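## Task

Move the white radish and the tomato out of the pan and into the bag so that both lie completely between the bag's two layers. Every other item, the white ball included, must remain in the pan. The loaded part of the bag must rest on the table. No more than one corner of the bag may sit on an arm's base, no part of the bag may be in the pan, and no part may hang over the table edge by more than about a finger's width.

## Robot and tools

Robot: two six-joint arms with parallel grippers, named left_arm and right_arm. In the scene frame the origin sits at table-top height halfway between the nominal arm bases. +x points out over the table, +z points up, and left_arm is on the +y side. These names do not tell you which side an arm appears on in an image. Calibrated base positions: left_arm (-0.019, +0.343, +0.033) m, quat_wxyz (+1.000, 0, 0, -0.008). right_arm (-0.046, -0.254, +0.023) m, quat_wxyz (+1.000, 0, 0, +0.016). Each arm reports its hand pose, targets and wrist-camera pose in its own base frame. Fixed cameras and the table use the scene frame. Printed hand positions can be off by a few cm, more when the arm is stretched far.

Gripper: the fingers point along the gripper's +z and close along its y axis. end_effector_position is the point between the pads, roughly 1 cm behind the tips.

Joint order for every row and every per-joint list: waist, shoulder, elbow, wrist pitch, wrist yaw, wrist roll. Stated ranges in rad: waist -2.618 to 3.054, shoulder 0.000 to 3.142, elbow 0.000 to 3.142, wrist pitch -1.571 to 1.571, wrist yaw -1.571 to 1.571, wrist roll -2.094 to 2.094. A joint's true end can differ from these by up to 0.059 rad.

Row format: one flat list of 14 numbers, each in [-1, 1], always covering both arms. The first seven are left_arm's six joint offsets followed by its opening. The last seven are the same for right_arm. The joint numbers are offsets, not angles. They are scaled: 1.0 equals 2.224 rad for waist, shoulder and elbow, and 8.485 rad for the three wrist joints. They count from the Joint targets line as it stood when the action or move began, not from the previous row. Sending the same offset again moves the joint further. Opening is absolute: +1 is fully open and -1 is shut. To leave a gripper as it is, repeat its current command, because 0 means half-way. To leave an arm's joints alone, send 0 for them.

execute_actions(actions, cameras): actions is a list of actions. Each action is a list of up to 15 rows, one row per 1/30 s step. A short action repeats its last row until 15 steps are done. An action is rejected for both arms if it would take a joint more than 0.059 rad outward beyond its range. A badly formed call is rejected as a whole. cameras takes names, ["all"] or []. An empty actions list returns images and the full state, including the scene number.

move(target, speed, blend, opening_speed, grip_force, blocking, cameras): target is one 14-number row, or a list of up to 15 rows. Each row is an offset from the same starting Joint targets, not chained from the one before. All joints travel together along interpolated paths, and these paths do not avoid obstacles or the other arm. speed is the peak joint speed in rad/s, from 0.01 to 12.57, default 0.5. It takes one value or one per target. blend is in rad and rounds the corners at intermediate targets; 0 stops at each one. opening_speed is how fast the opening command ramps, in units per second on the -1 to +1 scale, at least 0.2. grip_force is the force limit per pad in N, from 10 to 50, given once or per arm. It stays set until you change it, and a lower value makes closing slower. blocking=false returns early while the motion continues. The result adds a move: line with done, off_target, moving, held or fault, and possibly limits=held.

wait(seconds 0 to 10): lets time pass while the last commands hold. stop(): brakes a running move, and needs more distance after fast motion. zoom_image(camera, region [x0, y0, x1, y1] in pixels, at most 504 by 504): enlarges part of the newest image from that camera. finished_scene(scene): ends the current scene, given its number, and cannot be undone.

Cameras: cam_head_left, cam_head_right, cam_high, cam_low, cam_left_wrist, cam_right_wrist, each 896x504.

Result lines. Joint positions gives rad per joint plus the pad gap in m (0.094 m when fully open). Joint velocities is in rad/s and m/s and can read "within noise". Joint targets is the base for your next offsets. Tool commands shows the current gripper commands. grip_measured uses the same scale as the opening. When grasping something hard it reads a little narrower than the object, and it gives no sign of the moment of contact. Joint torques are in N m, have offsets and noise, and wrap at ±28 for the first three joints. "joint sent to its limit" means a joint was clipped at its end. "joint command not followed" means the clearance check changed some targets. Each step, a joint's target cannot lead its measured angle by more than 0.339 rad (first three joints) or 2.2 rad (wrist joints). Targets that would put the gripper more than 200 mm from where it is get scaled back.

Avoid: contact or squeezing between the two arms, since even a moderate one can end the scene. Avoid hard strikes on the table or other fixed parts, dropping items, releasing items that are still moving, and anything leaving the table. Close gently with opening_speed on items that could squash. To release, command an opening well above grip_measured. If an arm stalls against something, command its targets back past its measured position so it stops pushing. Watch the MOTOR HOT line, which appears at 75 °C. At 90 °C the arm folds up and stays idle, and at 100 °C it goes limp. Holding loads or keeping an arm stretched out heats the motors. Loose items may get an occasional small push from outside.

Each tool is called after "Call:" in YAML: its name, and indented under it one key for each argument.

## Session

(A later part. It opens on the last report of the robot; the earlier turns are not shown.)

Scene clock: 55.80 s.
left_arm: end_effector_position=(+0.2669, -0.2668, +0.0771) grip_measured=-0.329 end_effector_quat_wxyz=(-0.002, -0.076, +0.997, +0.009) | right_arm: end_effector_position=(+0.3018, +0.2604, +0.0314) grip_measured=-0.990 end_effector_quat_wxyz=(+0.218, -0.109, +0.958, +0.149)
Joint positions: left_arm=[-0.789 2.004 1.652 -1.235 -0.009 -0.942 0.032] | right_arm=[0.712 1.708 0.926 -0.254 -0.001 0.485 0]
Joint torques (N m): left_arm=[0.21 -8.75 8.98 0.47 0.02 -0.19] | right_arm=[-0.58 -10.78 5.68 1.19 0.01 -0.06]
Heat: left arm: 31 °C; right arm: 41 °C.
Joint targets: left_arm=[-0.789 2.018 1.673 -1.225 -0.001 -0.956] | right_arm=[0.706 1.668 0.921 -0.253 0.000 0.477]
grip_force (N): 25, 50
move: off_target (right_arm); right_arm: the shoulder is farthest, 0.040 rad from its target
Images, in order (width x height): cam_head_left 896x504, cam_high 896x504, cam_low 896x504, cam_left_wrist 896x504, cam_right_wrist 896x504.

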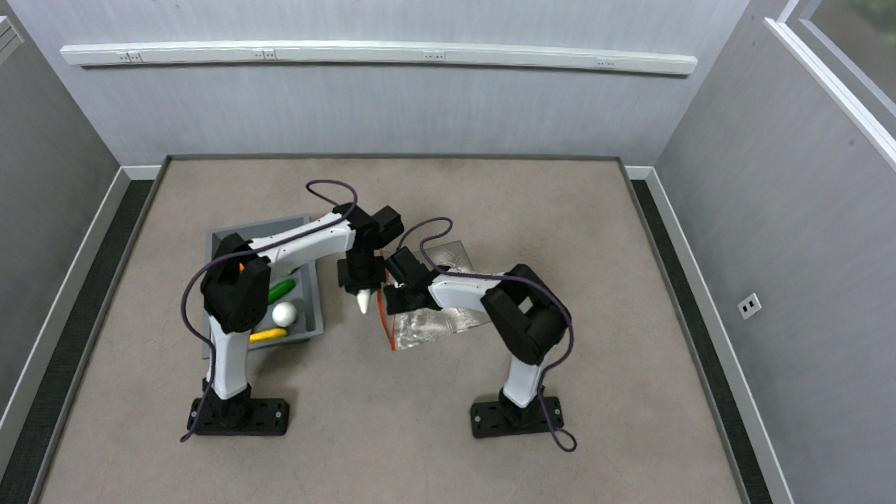

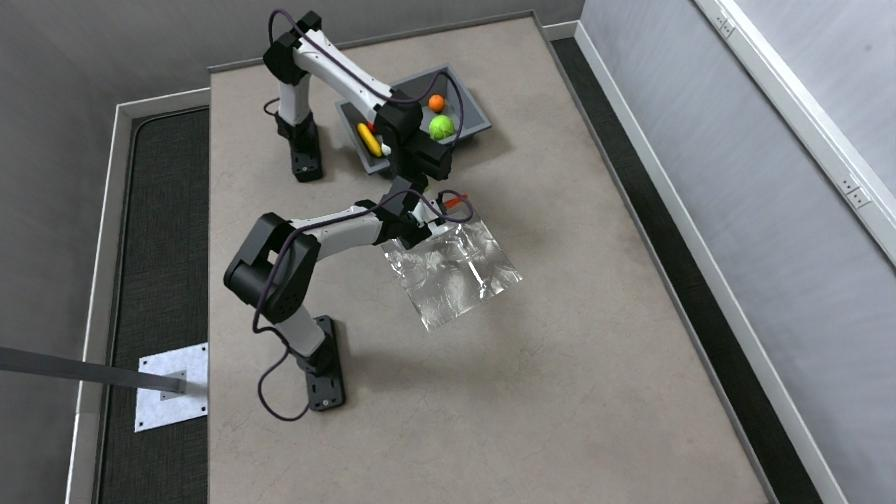

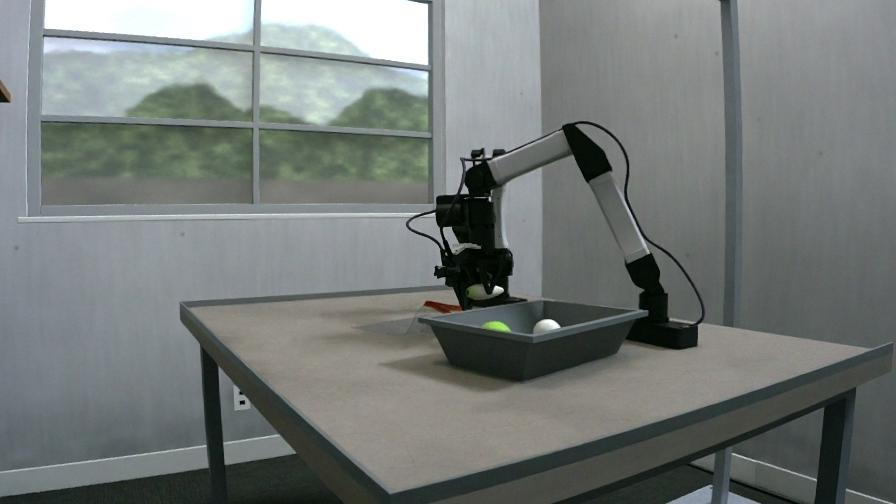

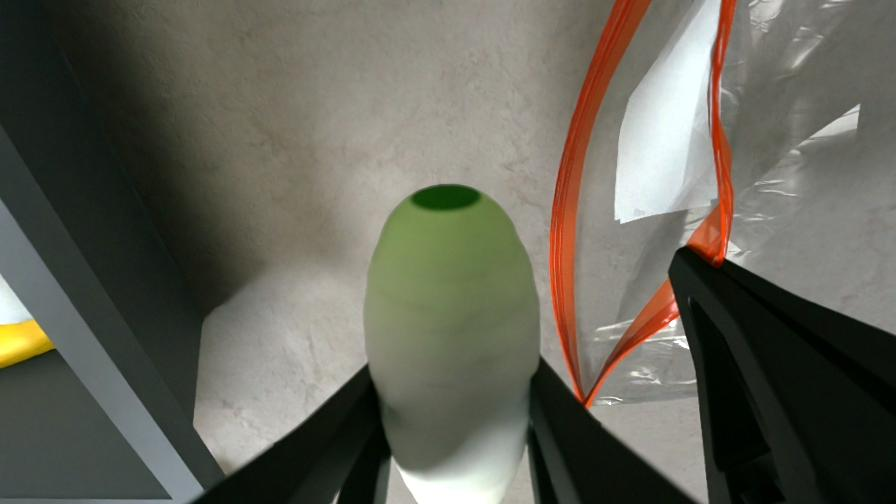

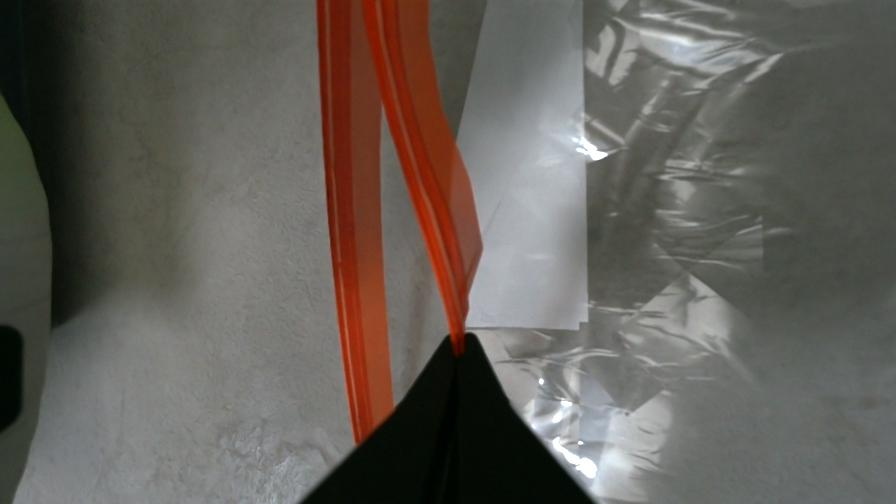

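Call:
move:
  target: [0.096,-0.0132,-0.2147,0.1038,0.0668,0.0184,-0.5,0,0,0,0,0,0,-1]
  speed: 0.3
  cameras: ["all"]

Call:
zoom_image:
  camera: "cam_head_left"
  region: [290, 200, 500, 380]

Call:
zoom_image:
  camera: "cam_low"
  region: [370, 220, 570, 370]

Scene clock: 68.90 s.
left_arm: end_effector_position=(+0.3134, -0.3153, +0.0165) grip_measured=-0.329 end_effector_quat_wxyz=(-0.017, -0.052, +0.942, -0.332) | right_arm: end_effector_position=(+0.3012, +0.2599, +0.0310) grip_measured=-0.990 end_effector_quat_wxyz=(+0.217, -0.109, +0.959, +0.148)
Joint positions: left_arm=[-0.582 2.004 1.205 -0.354 0.55 -0.812 0.032] | right_arm=[0.712 1.708 0.926 -0.258 -0.001 0.485 0]
Joint torques (N m): left_arm=[0.7 -10.92 5.75 1.39 0.39 0.11] | right_arm=[-0.55 -10.77 5.67 1.22 0 -0.05]
Heat: left arm: 31 °C; right arm: 42 °C.
Joint targets: left_arm=[-0.576 1.989 1.195 -0.344 0.566 -0.799] | right_arm=[0.706 1.668 0.921 -0.253 0.000 0.477]
grip_force (N): 25, 50
move: off_target (right_arm); right_arm: the shoulder is farthest, 0.040 rad from its target

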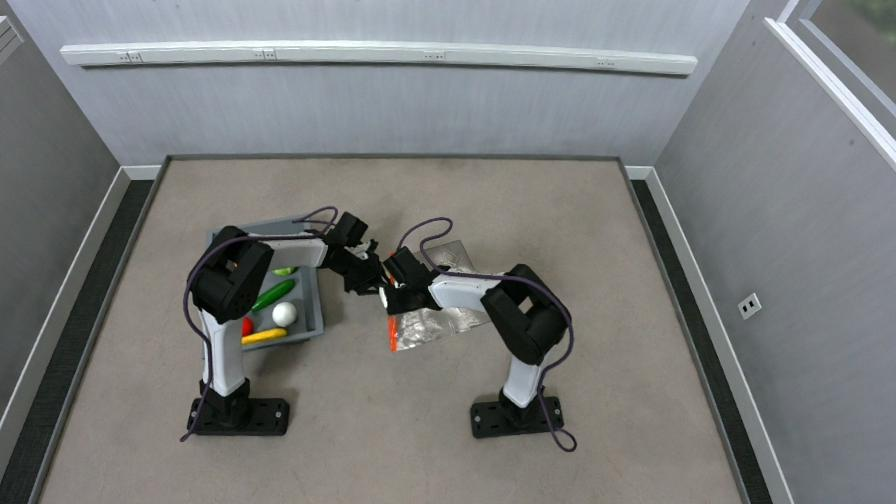

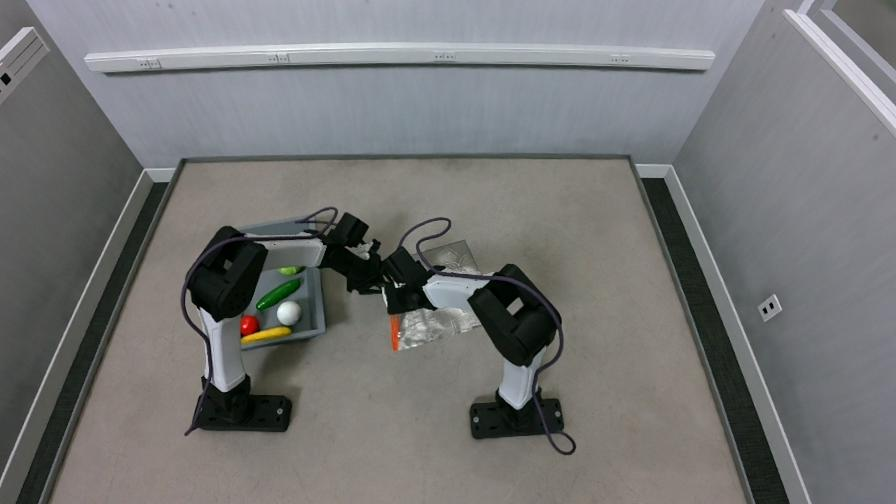

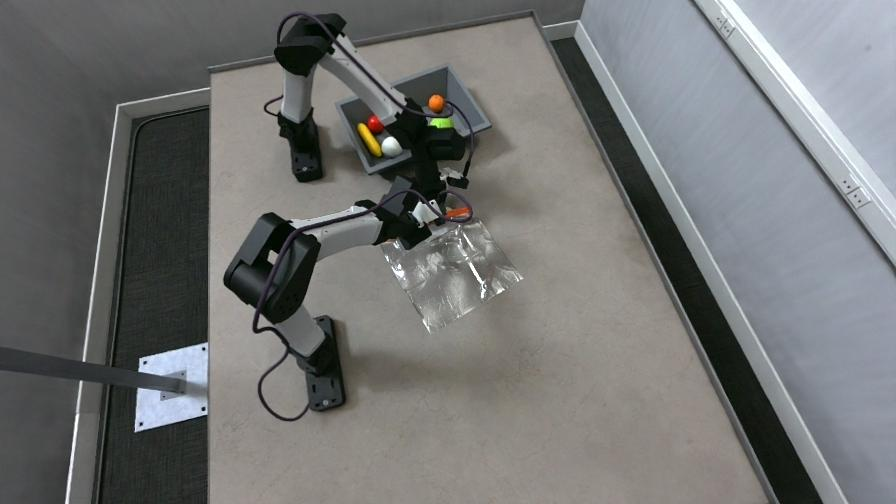

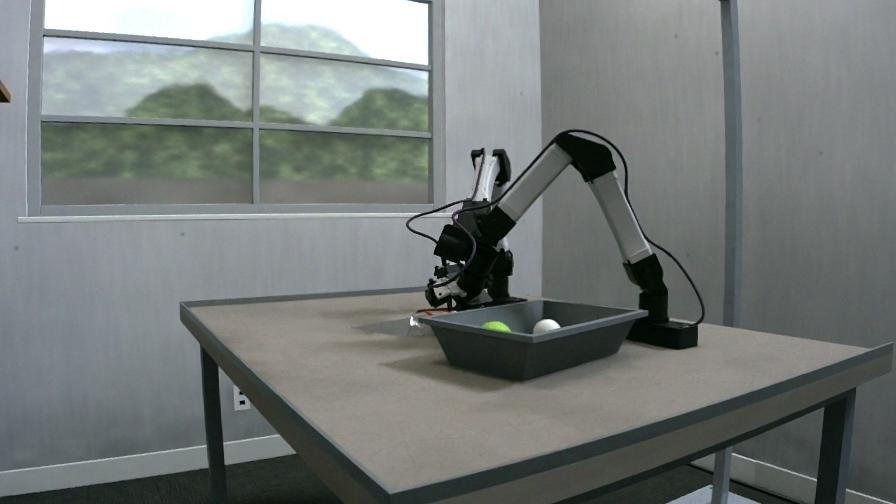

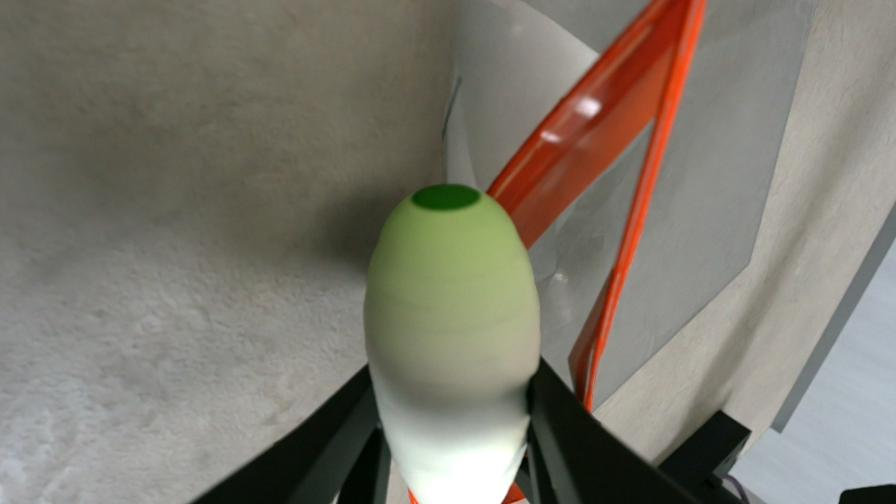

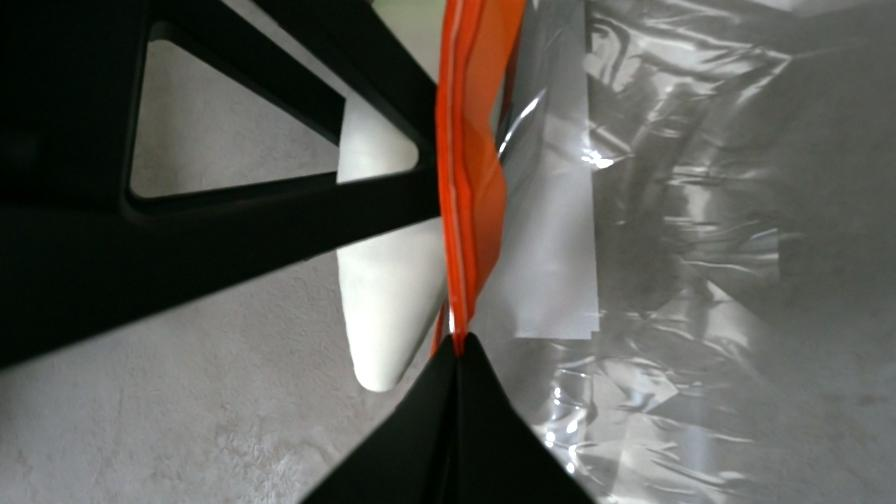

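Scaled by 2.400 from the camera's 896x504 image, which has a finer 1280x720 frame.

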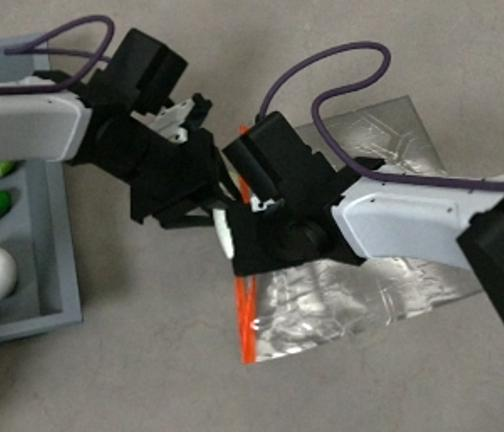

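Scaled by 2.520 from the camera's 896x504 image, which has a finer 1280x720 frame.

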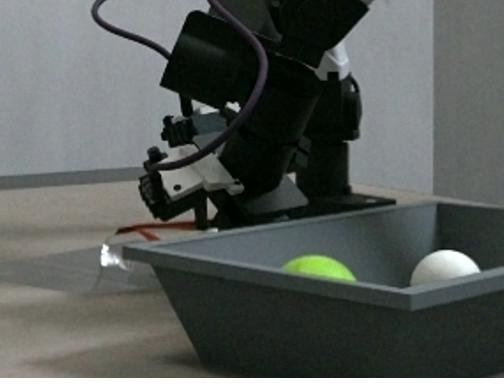

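Call:
move:
  target:
    - [0,-0.044,0.0568,-0.0263,0,0,-0.5,0,0,0,0,0,0,-1]
    - [0.06,-0.0829,0.0061,-0.0232,0,0.0148,-0.5,0,0,0,0,0,0,-1]
  speed: 0.3
  blend: 0.05
  cameras: ["all"]

Call:
zoom_image:
  camera: "cam_head_left"
  region: [290, 200, 500, 380]

Call:
zoom_image:
  camera: "cam_low"
  region: [370, 220, 570, 370]

Scene clock: 71.70 s.
left_arm: end_effector_position=(+0.3353, -0.2600, +0.0738) grip_measured=-0.329 end_effector_quat_wxyz=(+0.027, -0.058, +0.941, -0.333) | right_arm: end_effector_position=(+0.3012, +0.2599, +0.0310) grip_measured=-0.990 end_effector_quat_wxyz=(+0.217, -0.109, +0.959, +0.148)
Joint positions: left_arm=[-0.442 1.834 1.22 -0.536 0.553 -0.687 0.032] | right_arm=[0.712 1.708 0.926 -0.258 -0.001 0.485 0]
Joint torques (N m): left_arm=[0.14 -11.07 6.19 1.23 0.39 0.11] | right_arm=[-0.54 -10.77 5.68 1.22 0 -0.06]
Heat: left arm: 31 °C; right arm: 42 °C.
Joint targets: left_arm=[-0.443 1.805 1.209 -0.541 0.566 -0.674] | right_arm=[0.706 1.668 0.921 -0.253 0.000 0.477]
grip_force (N): 25, 50
move: off_target (right_arm); right_arm: the shoulder is farthest, 0.040 rad from its target

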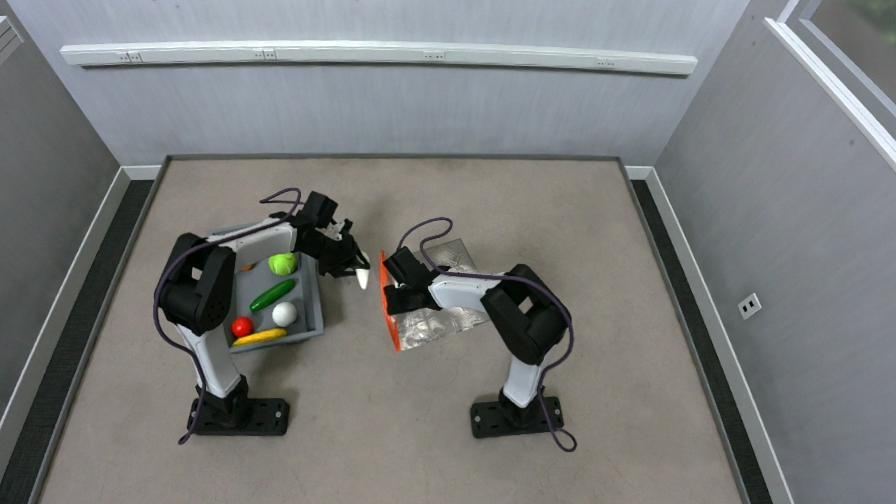

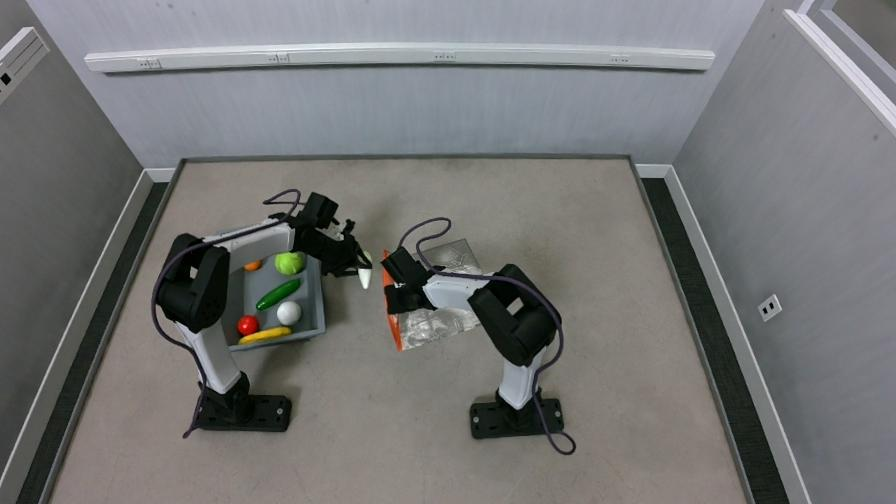

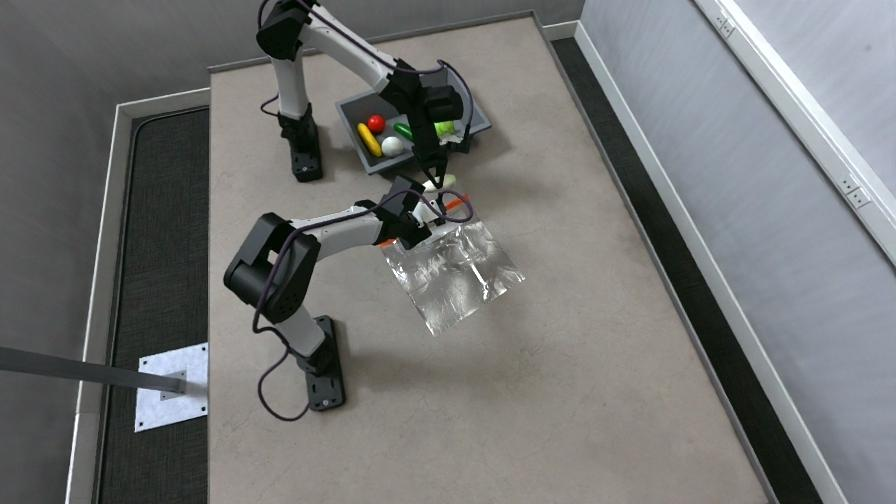

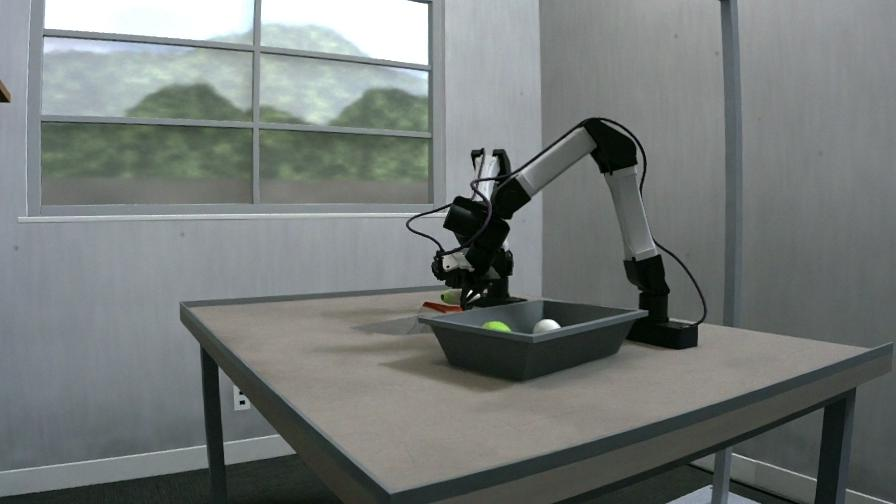

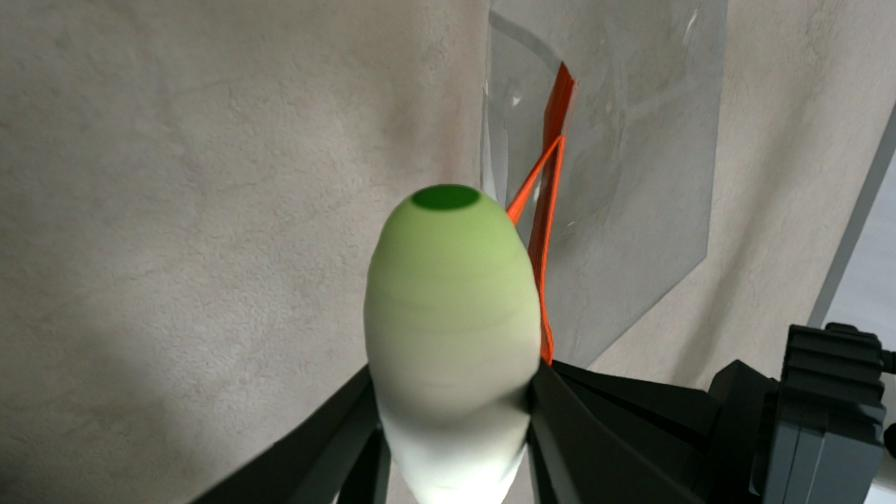

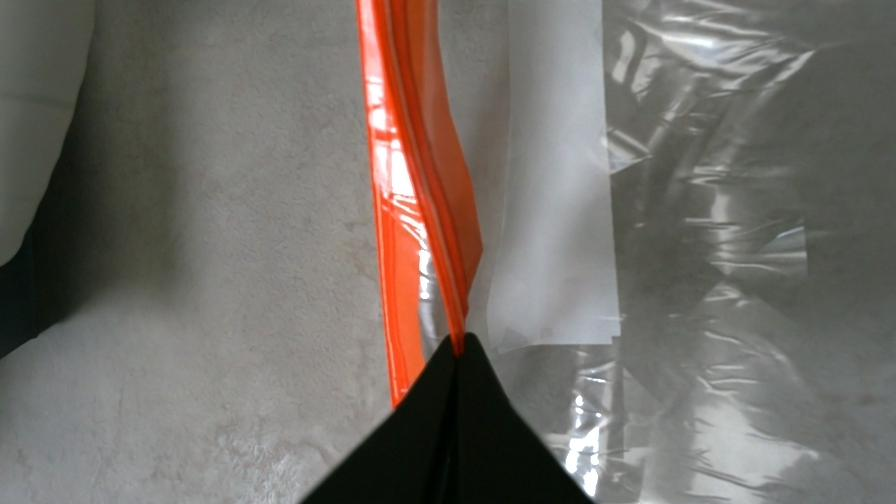

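Scaled by 2.400 from the camera's 896x504 image, which has a finer 1280x720 frame.

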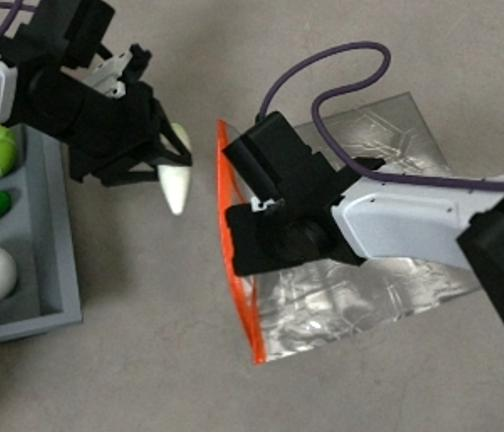

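Scaled by 2.520 from the camera's 896x504 image, which has a finer 1280x720 frame.

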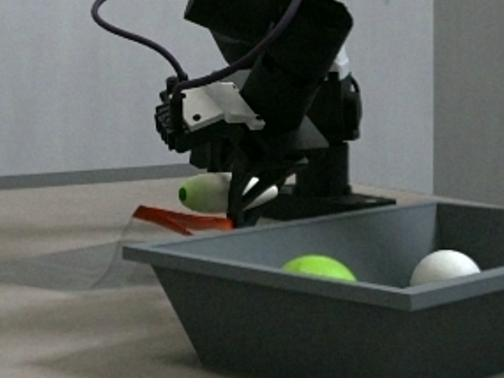

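Call:
move:
  target:
    - [0.07,0,0,0,0,0,-0.5,0.0346,0.1057,0.0799,-0.005,0,0.0091,-1]
    - [0.07,0,0,0,0,0,-0.5,-0.0219,-0.0211,-0.0353,0.0037,0,-0.0058,-1]
  speed: 0.3
  cameras: ["all"]

Call:
zoom_image:
  camera: "cam_head_left"
  region: [290, 200, 500, 380]

Call:
zoom_image:
  camera: "cam_low"
  region: [370, 220, 570, 370]

Scene clock: 75.40 s.
left_arm: end_effector_position=(+0.3707, -0.2062, +0.0739) grip_measured=-0.329 end_effector_quat_wxyz=(+0.052, -0.129, +0.933, -0.331) | right_arm: end_effector_position=(+0.2988, +0.2328, +0.0255) grip_measured=-0.990 end_effector_quat_wxyz=(+0.220, -0.109, +0.960, +0.135)
Joint positions: left_arm=[-0.29 1.834 1.22 -0.536 0.554 -0.686 0.032] | right_arm=[0.662 1.657 0.848 -0.24 -0.001 0.436 0]
Joint torques (N m): left_arm=[0.47 -11.04 6.17 1.26 0.38 0.11] | right_arm=[-0.27 -9.84 5.57 1.34 0.01 -0.11]
Heat: left arm: 31 °C; right arm: 42 °C.
Joint targets: left_arm=[-0.287 1.805 1.209 -0.541 0.566 -0.674] | right_arm=[0.657 1.621 0.843 -0.222 0.000 0.428]
grip_force (N): 25, 50
move: off_target (right_arm); right_arm: the shoulder is farthest, 0.036 rad from its target

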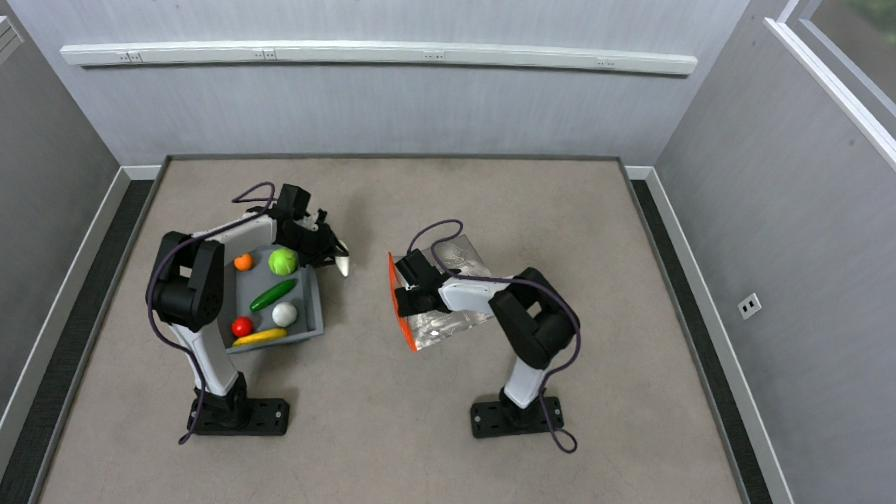

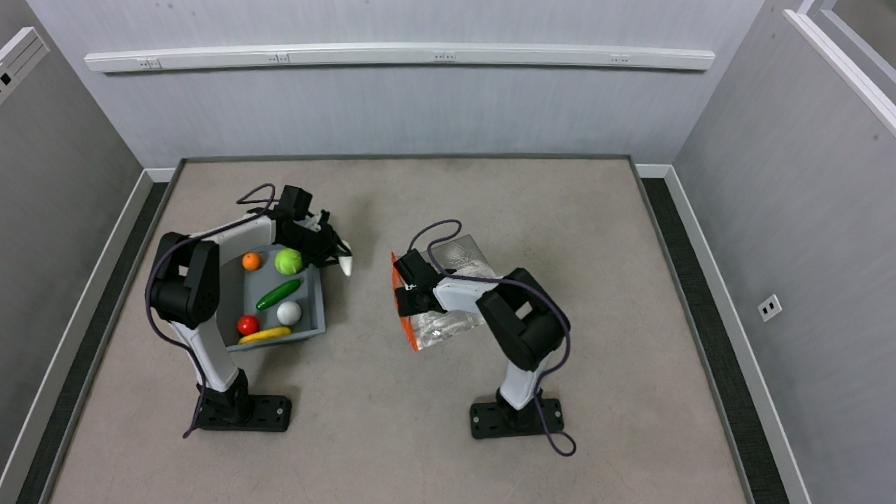

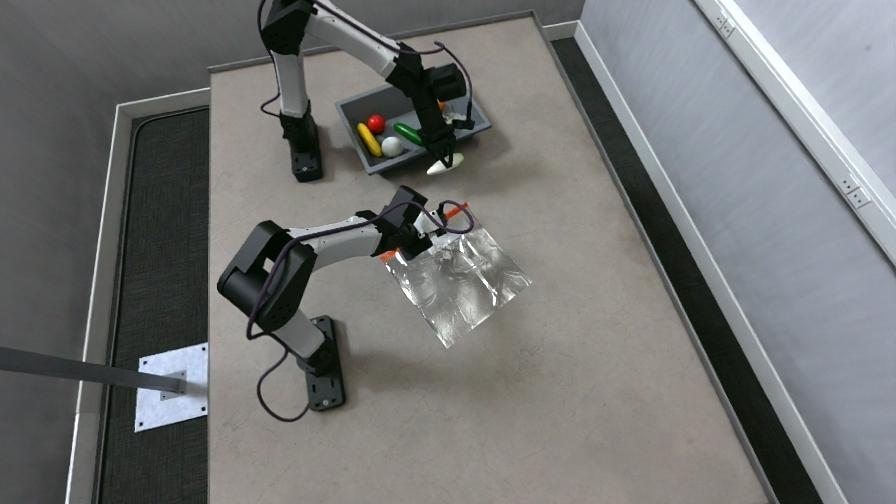

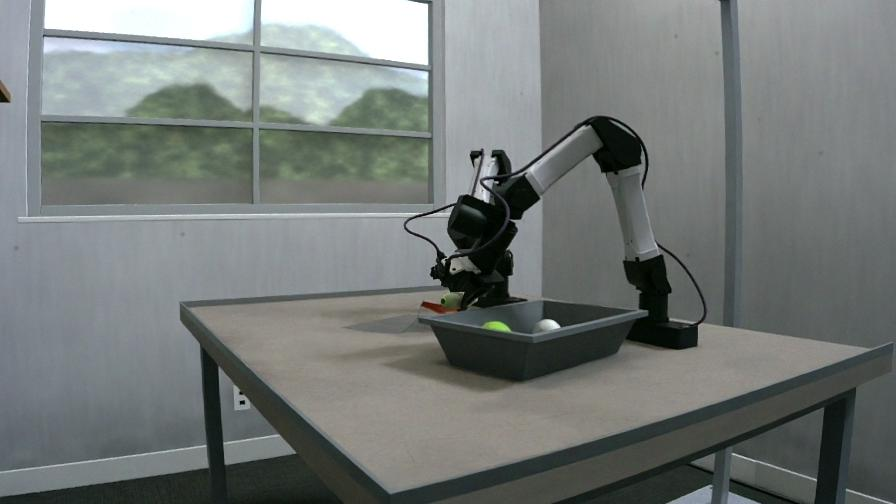

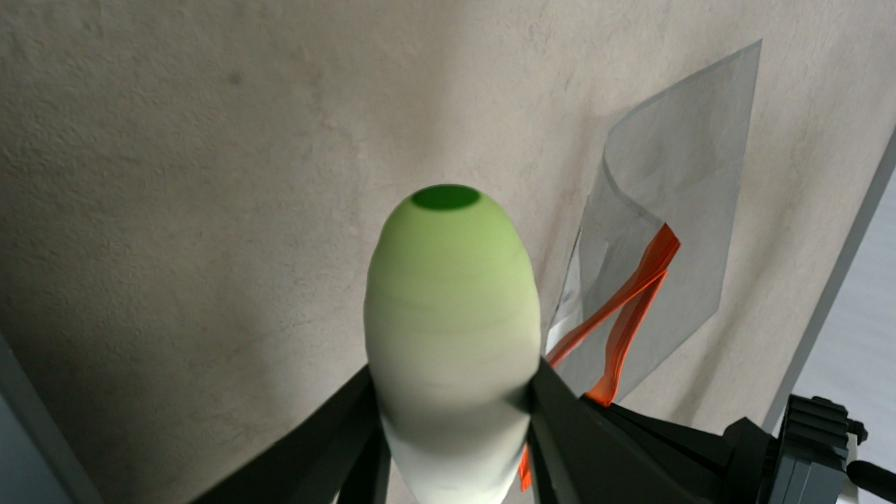

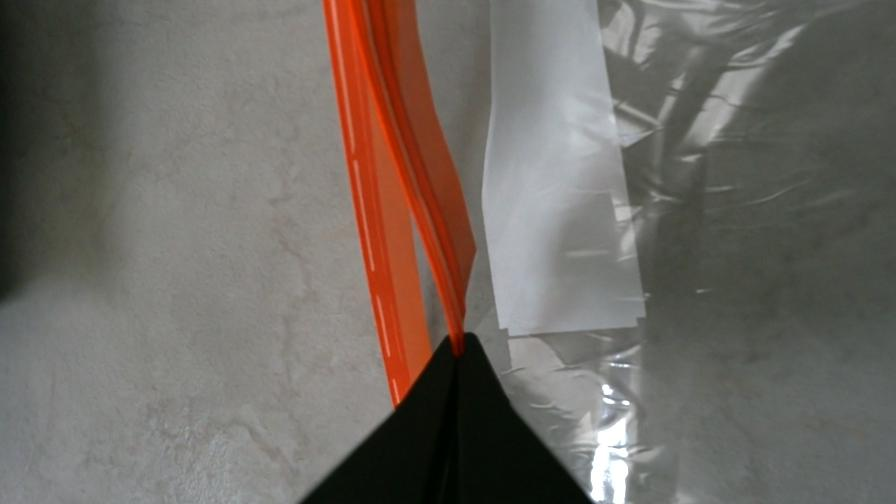

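Scaled by 2.400 from the camera's 896x504 image, which has a finer 1280x720 frame.

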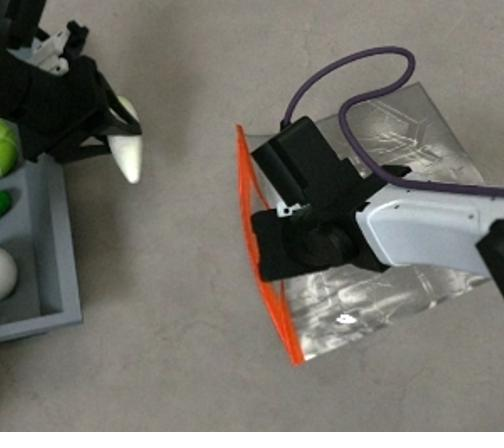

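Scaled by 2.520 from the camera's 896x504 image, which has a finer 1280x720 frame.

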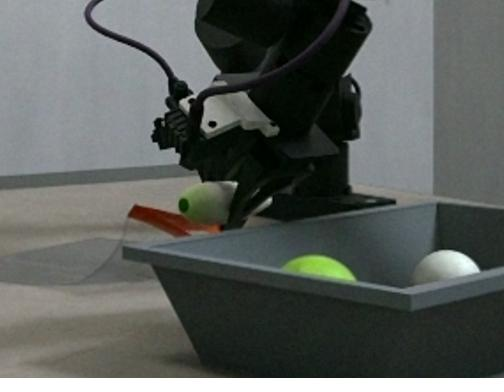

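Call:
move:
  target: [0,0,0,0,0,0,-0.5,-0.0184,-0.0574,0.0321,-0.0235,0,-0.0048,-1]
  speed: 0.2
  cameras: ["cam_head_left","cam_low","cam_high","cam_left_wrist","cam_right_wrist"]

Call:
zoom_image:
  camera: "cam_head_left"
  region: [290, 200, 500, 380]

Call:
zoom_image:
  camera: "cam_low"
  region: [370, 220, 570, 370]

Scene clock: 77.97 s.
left_arm: end_effector_position=(+0.3707, -0.2062, +0.0739) grip_measured=-0.329 end_effector_quat_wxyz=(+0.052, -0.129, +0.933, -0.331) | right_arm: end_effector_position=(+0.2938, +0.2108, +0.0628) grip_measured=-0.990 end_effector_quat_wxyz=(+0.220, -0.110, +0.961, +0.123)
Joint positions: left_arm=[-0.29 1.834 1.22 -0.536 0.554 -0.686 0.032] | right_arm=[0.622 1.526 0.887 -0.422 -0.001 0.395 0]
Joint torques (N m): left_arm=[0.43 -11.06 6.23 1.25 0.38 0.11] | right_arm=[-0.57 -8.77 9.06 1.21 0 -0.05]
Heat: left arm: 31 °C; right arm: 42 °C.
Joint targets: left_arm=[-0.287 1.805 1.209 -0.541 0.566 -0.674] | right_arm=[0.616 1.494 0.914 -0.421 0.000 0.387]
grip_force (N): 25, 50
move: done
Images, in order (width x height): cam_head_left 896x504, cam_high 896x504, cam_low 896x504, cam_left_wrist 896x504, cam_right_wrist 896x504.

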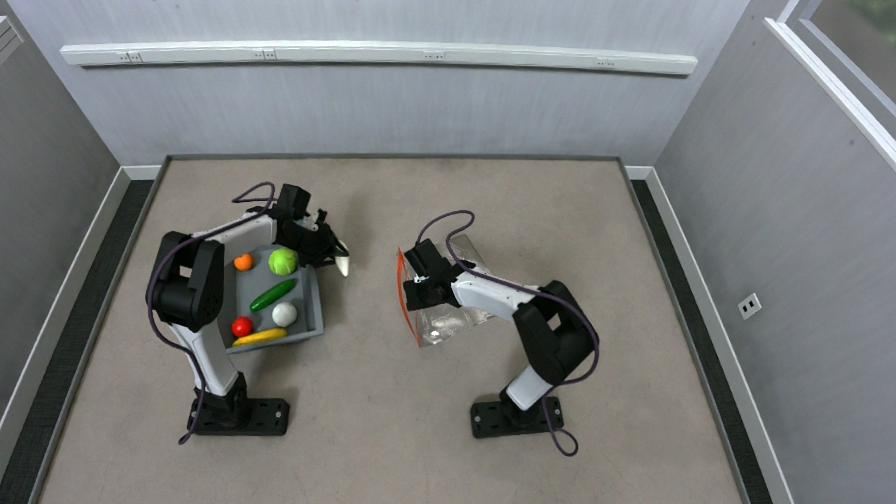

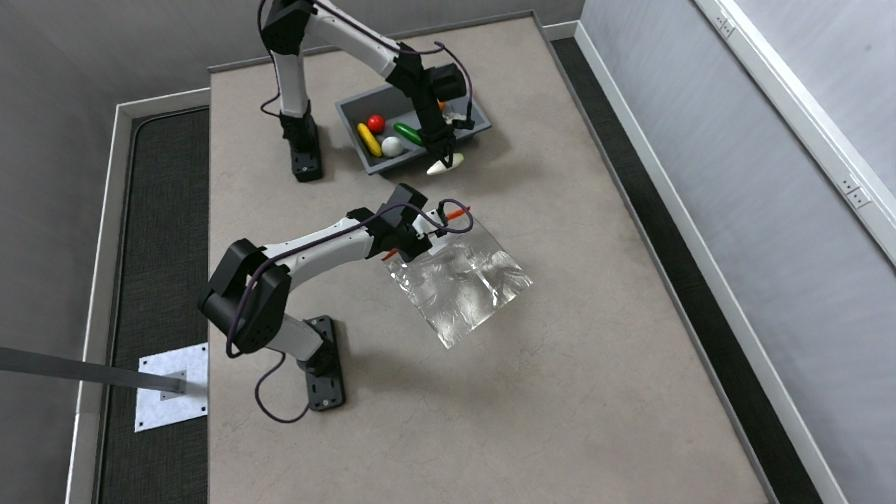

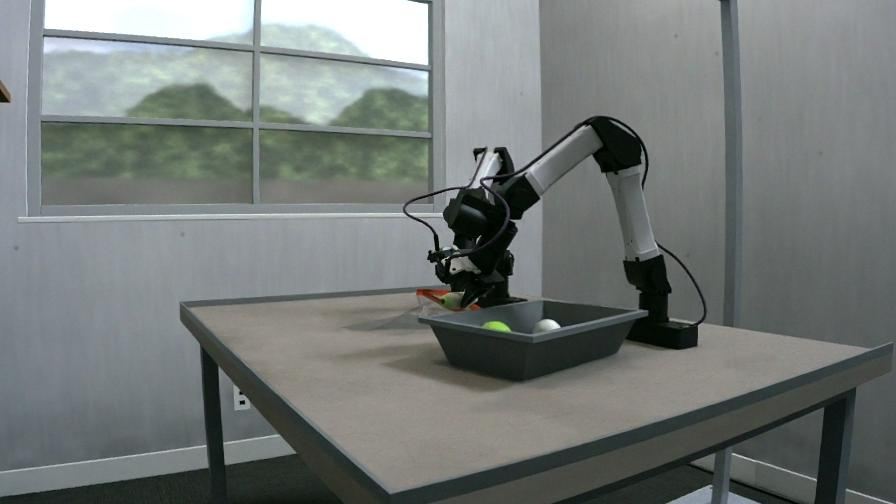

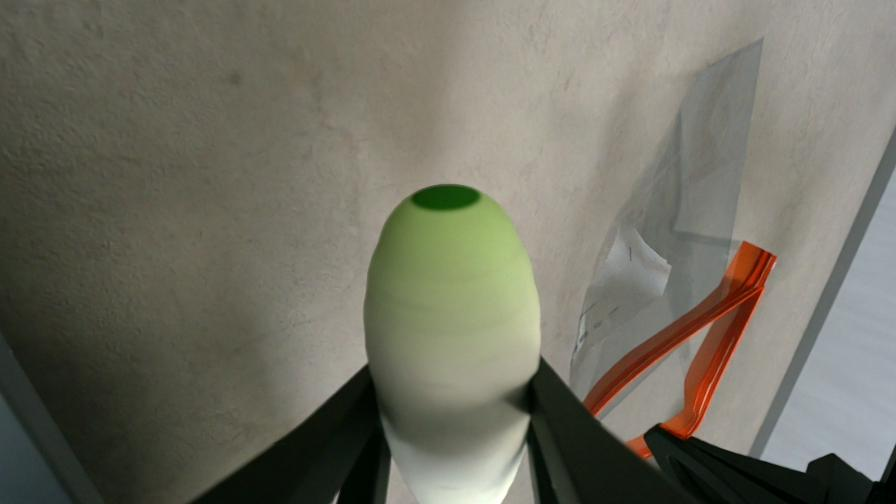

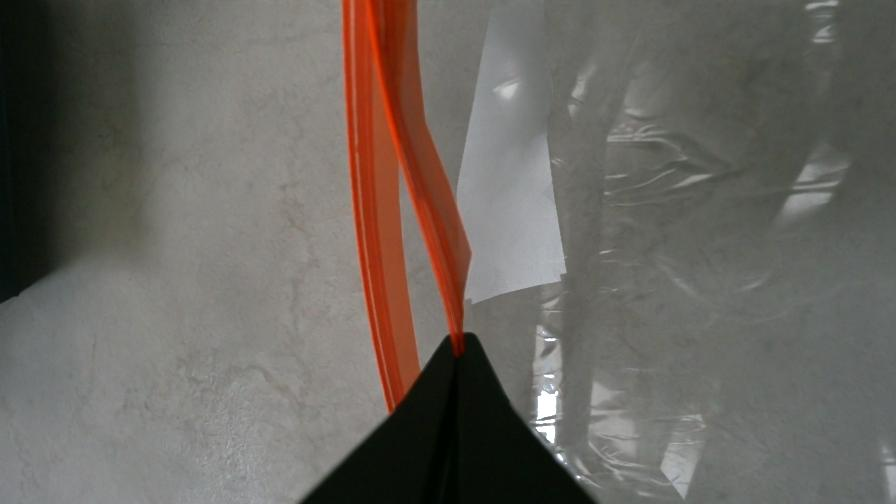

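Scaled by 2.400 from the camera's 896x504 image, which has a finer 1280x720 frame.

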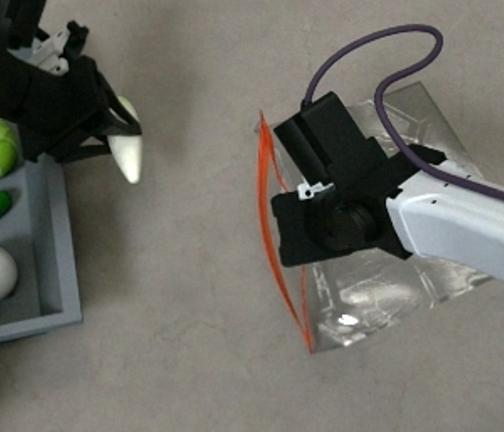

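Scaled by 2.520 from the camera's 896x504 image, which has a finer 1280x720 frame.

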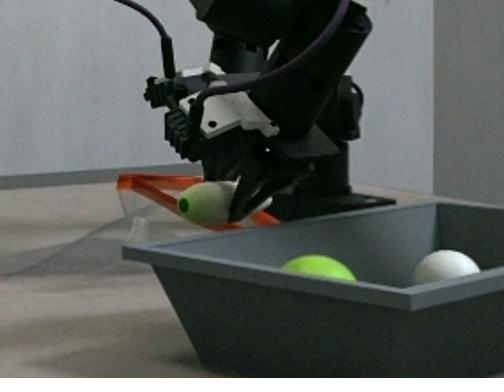

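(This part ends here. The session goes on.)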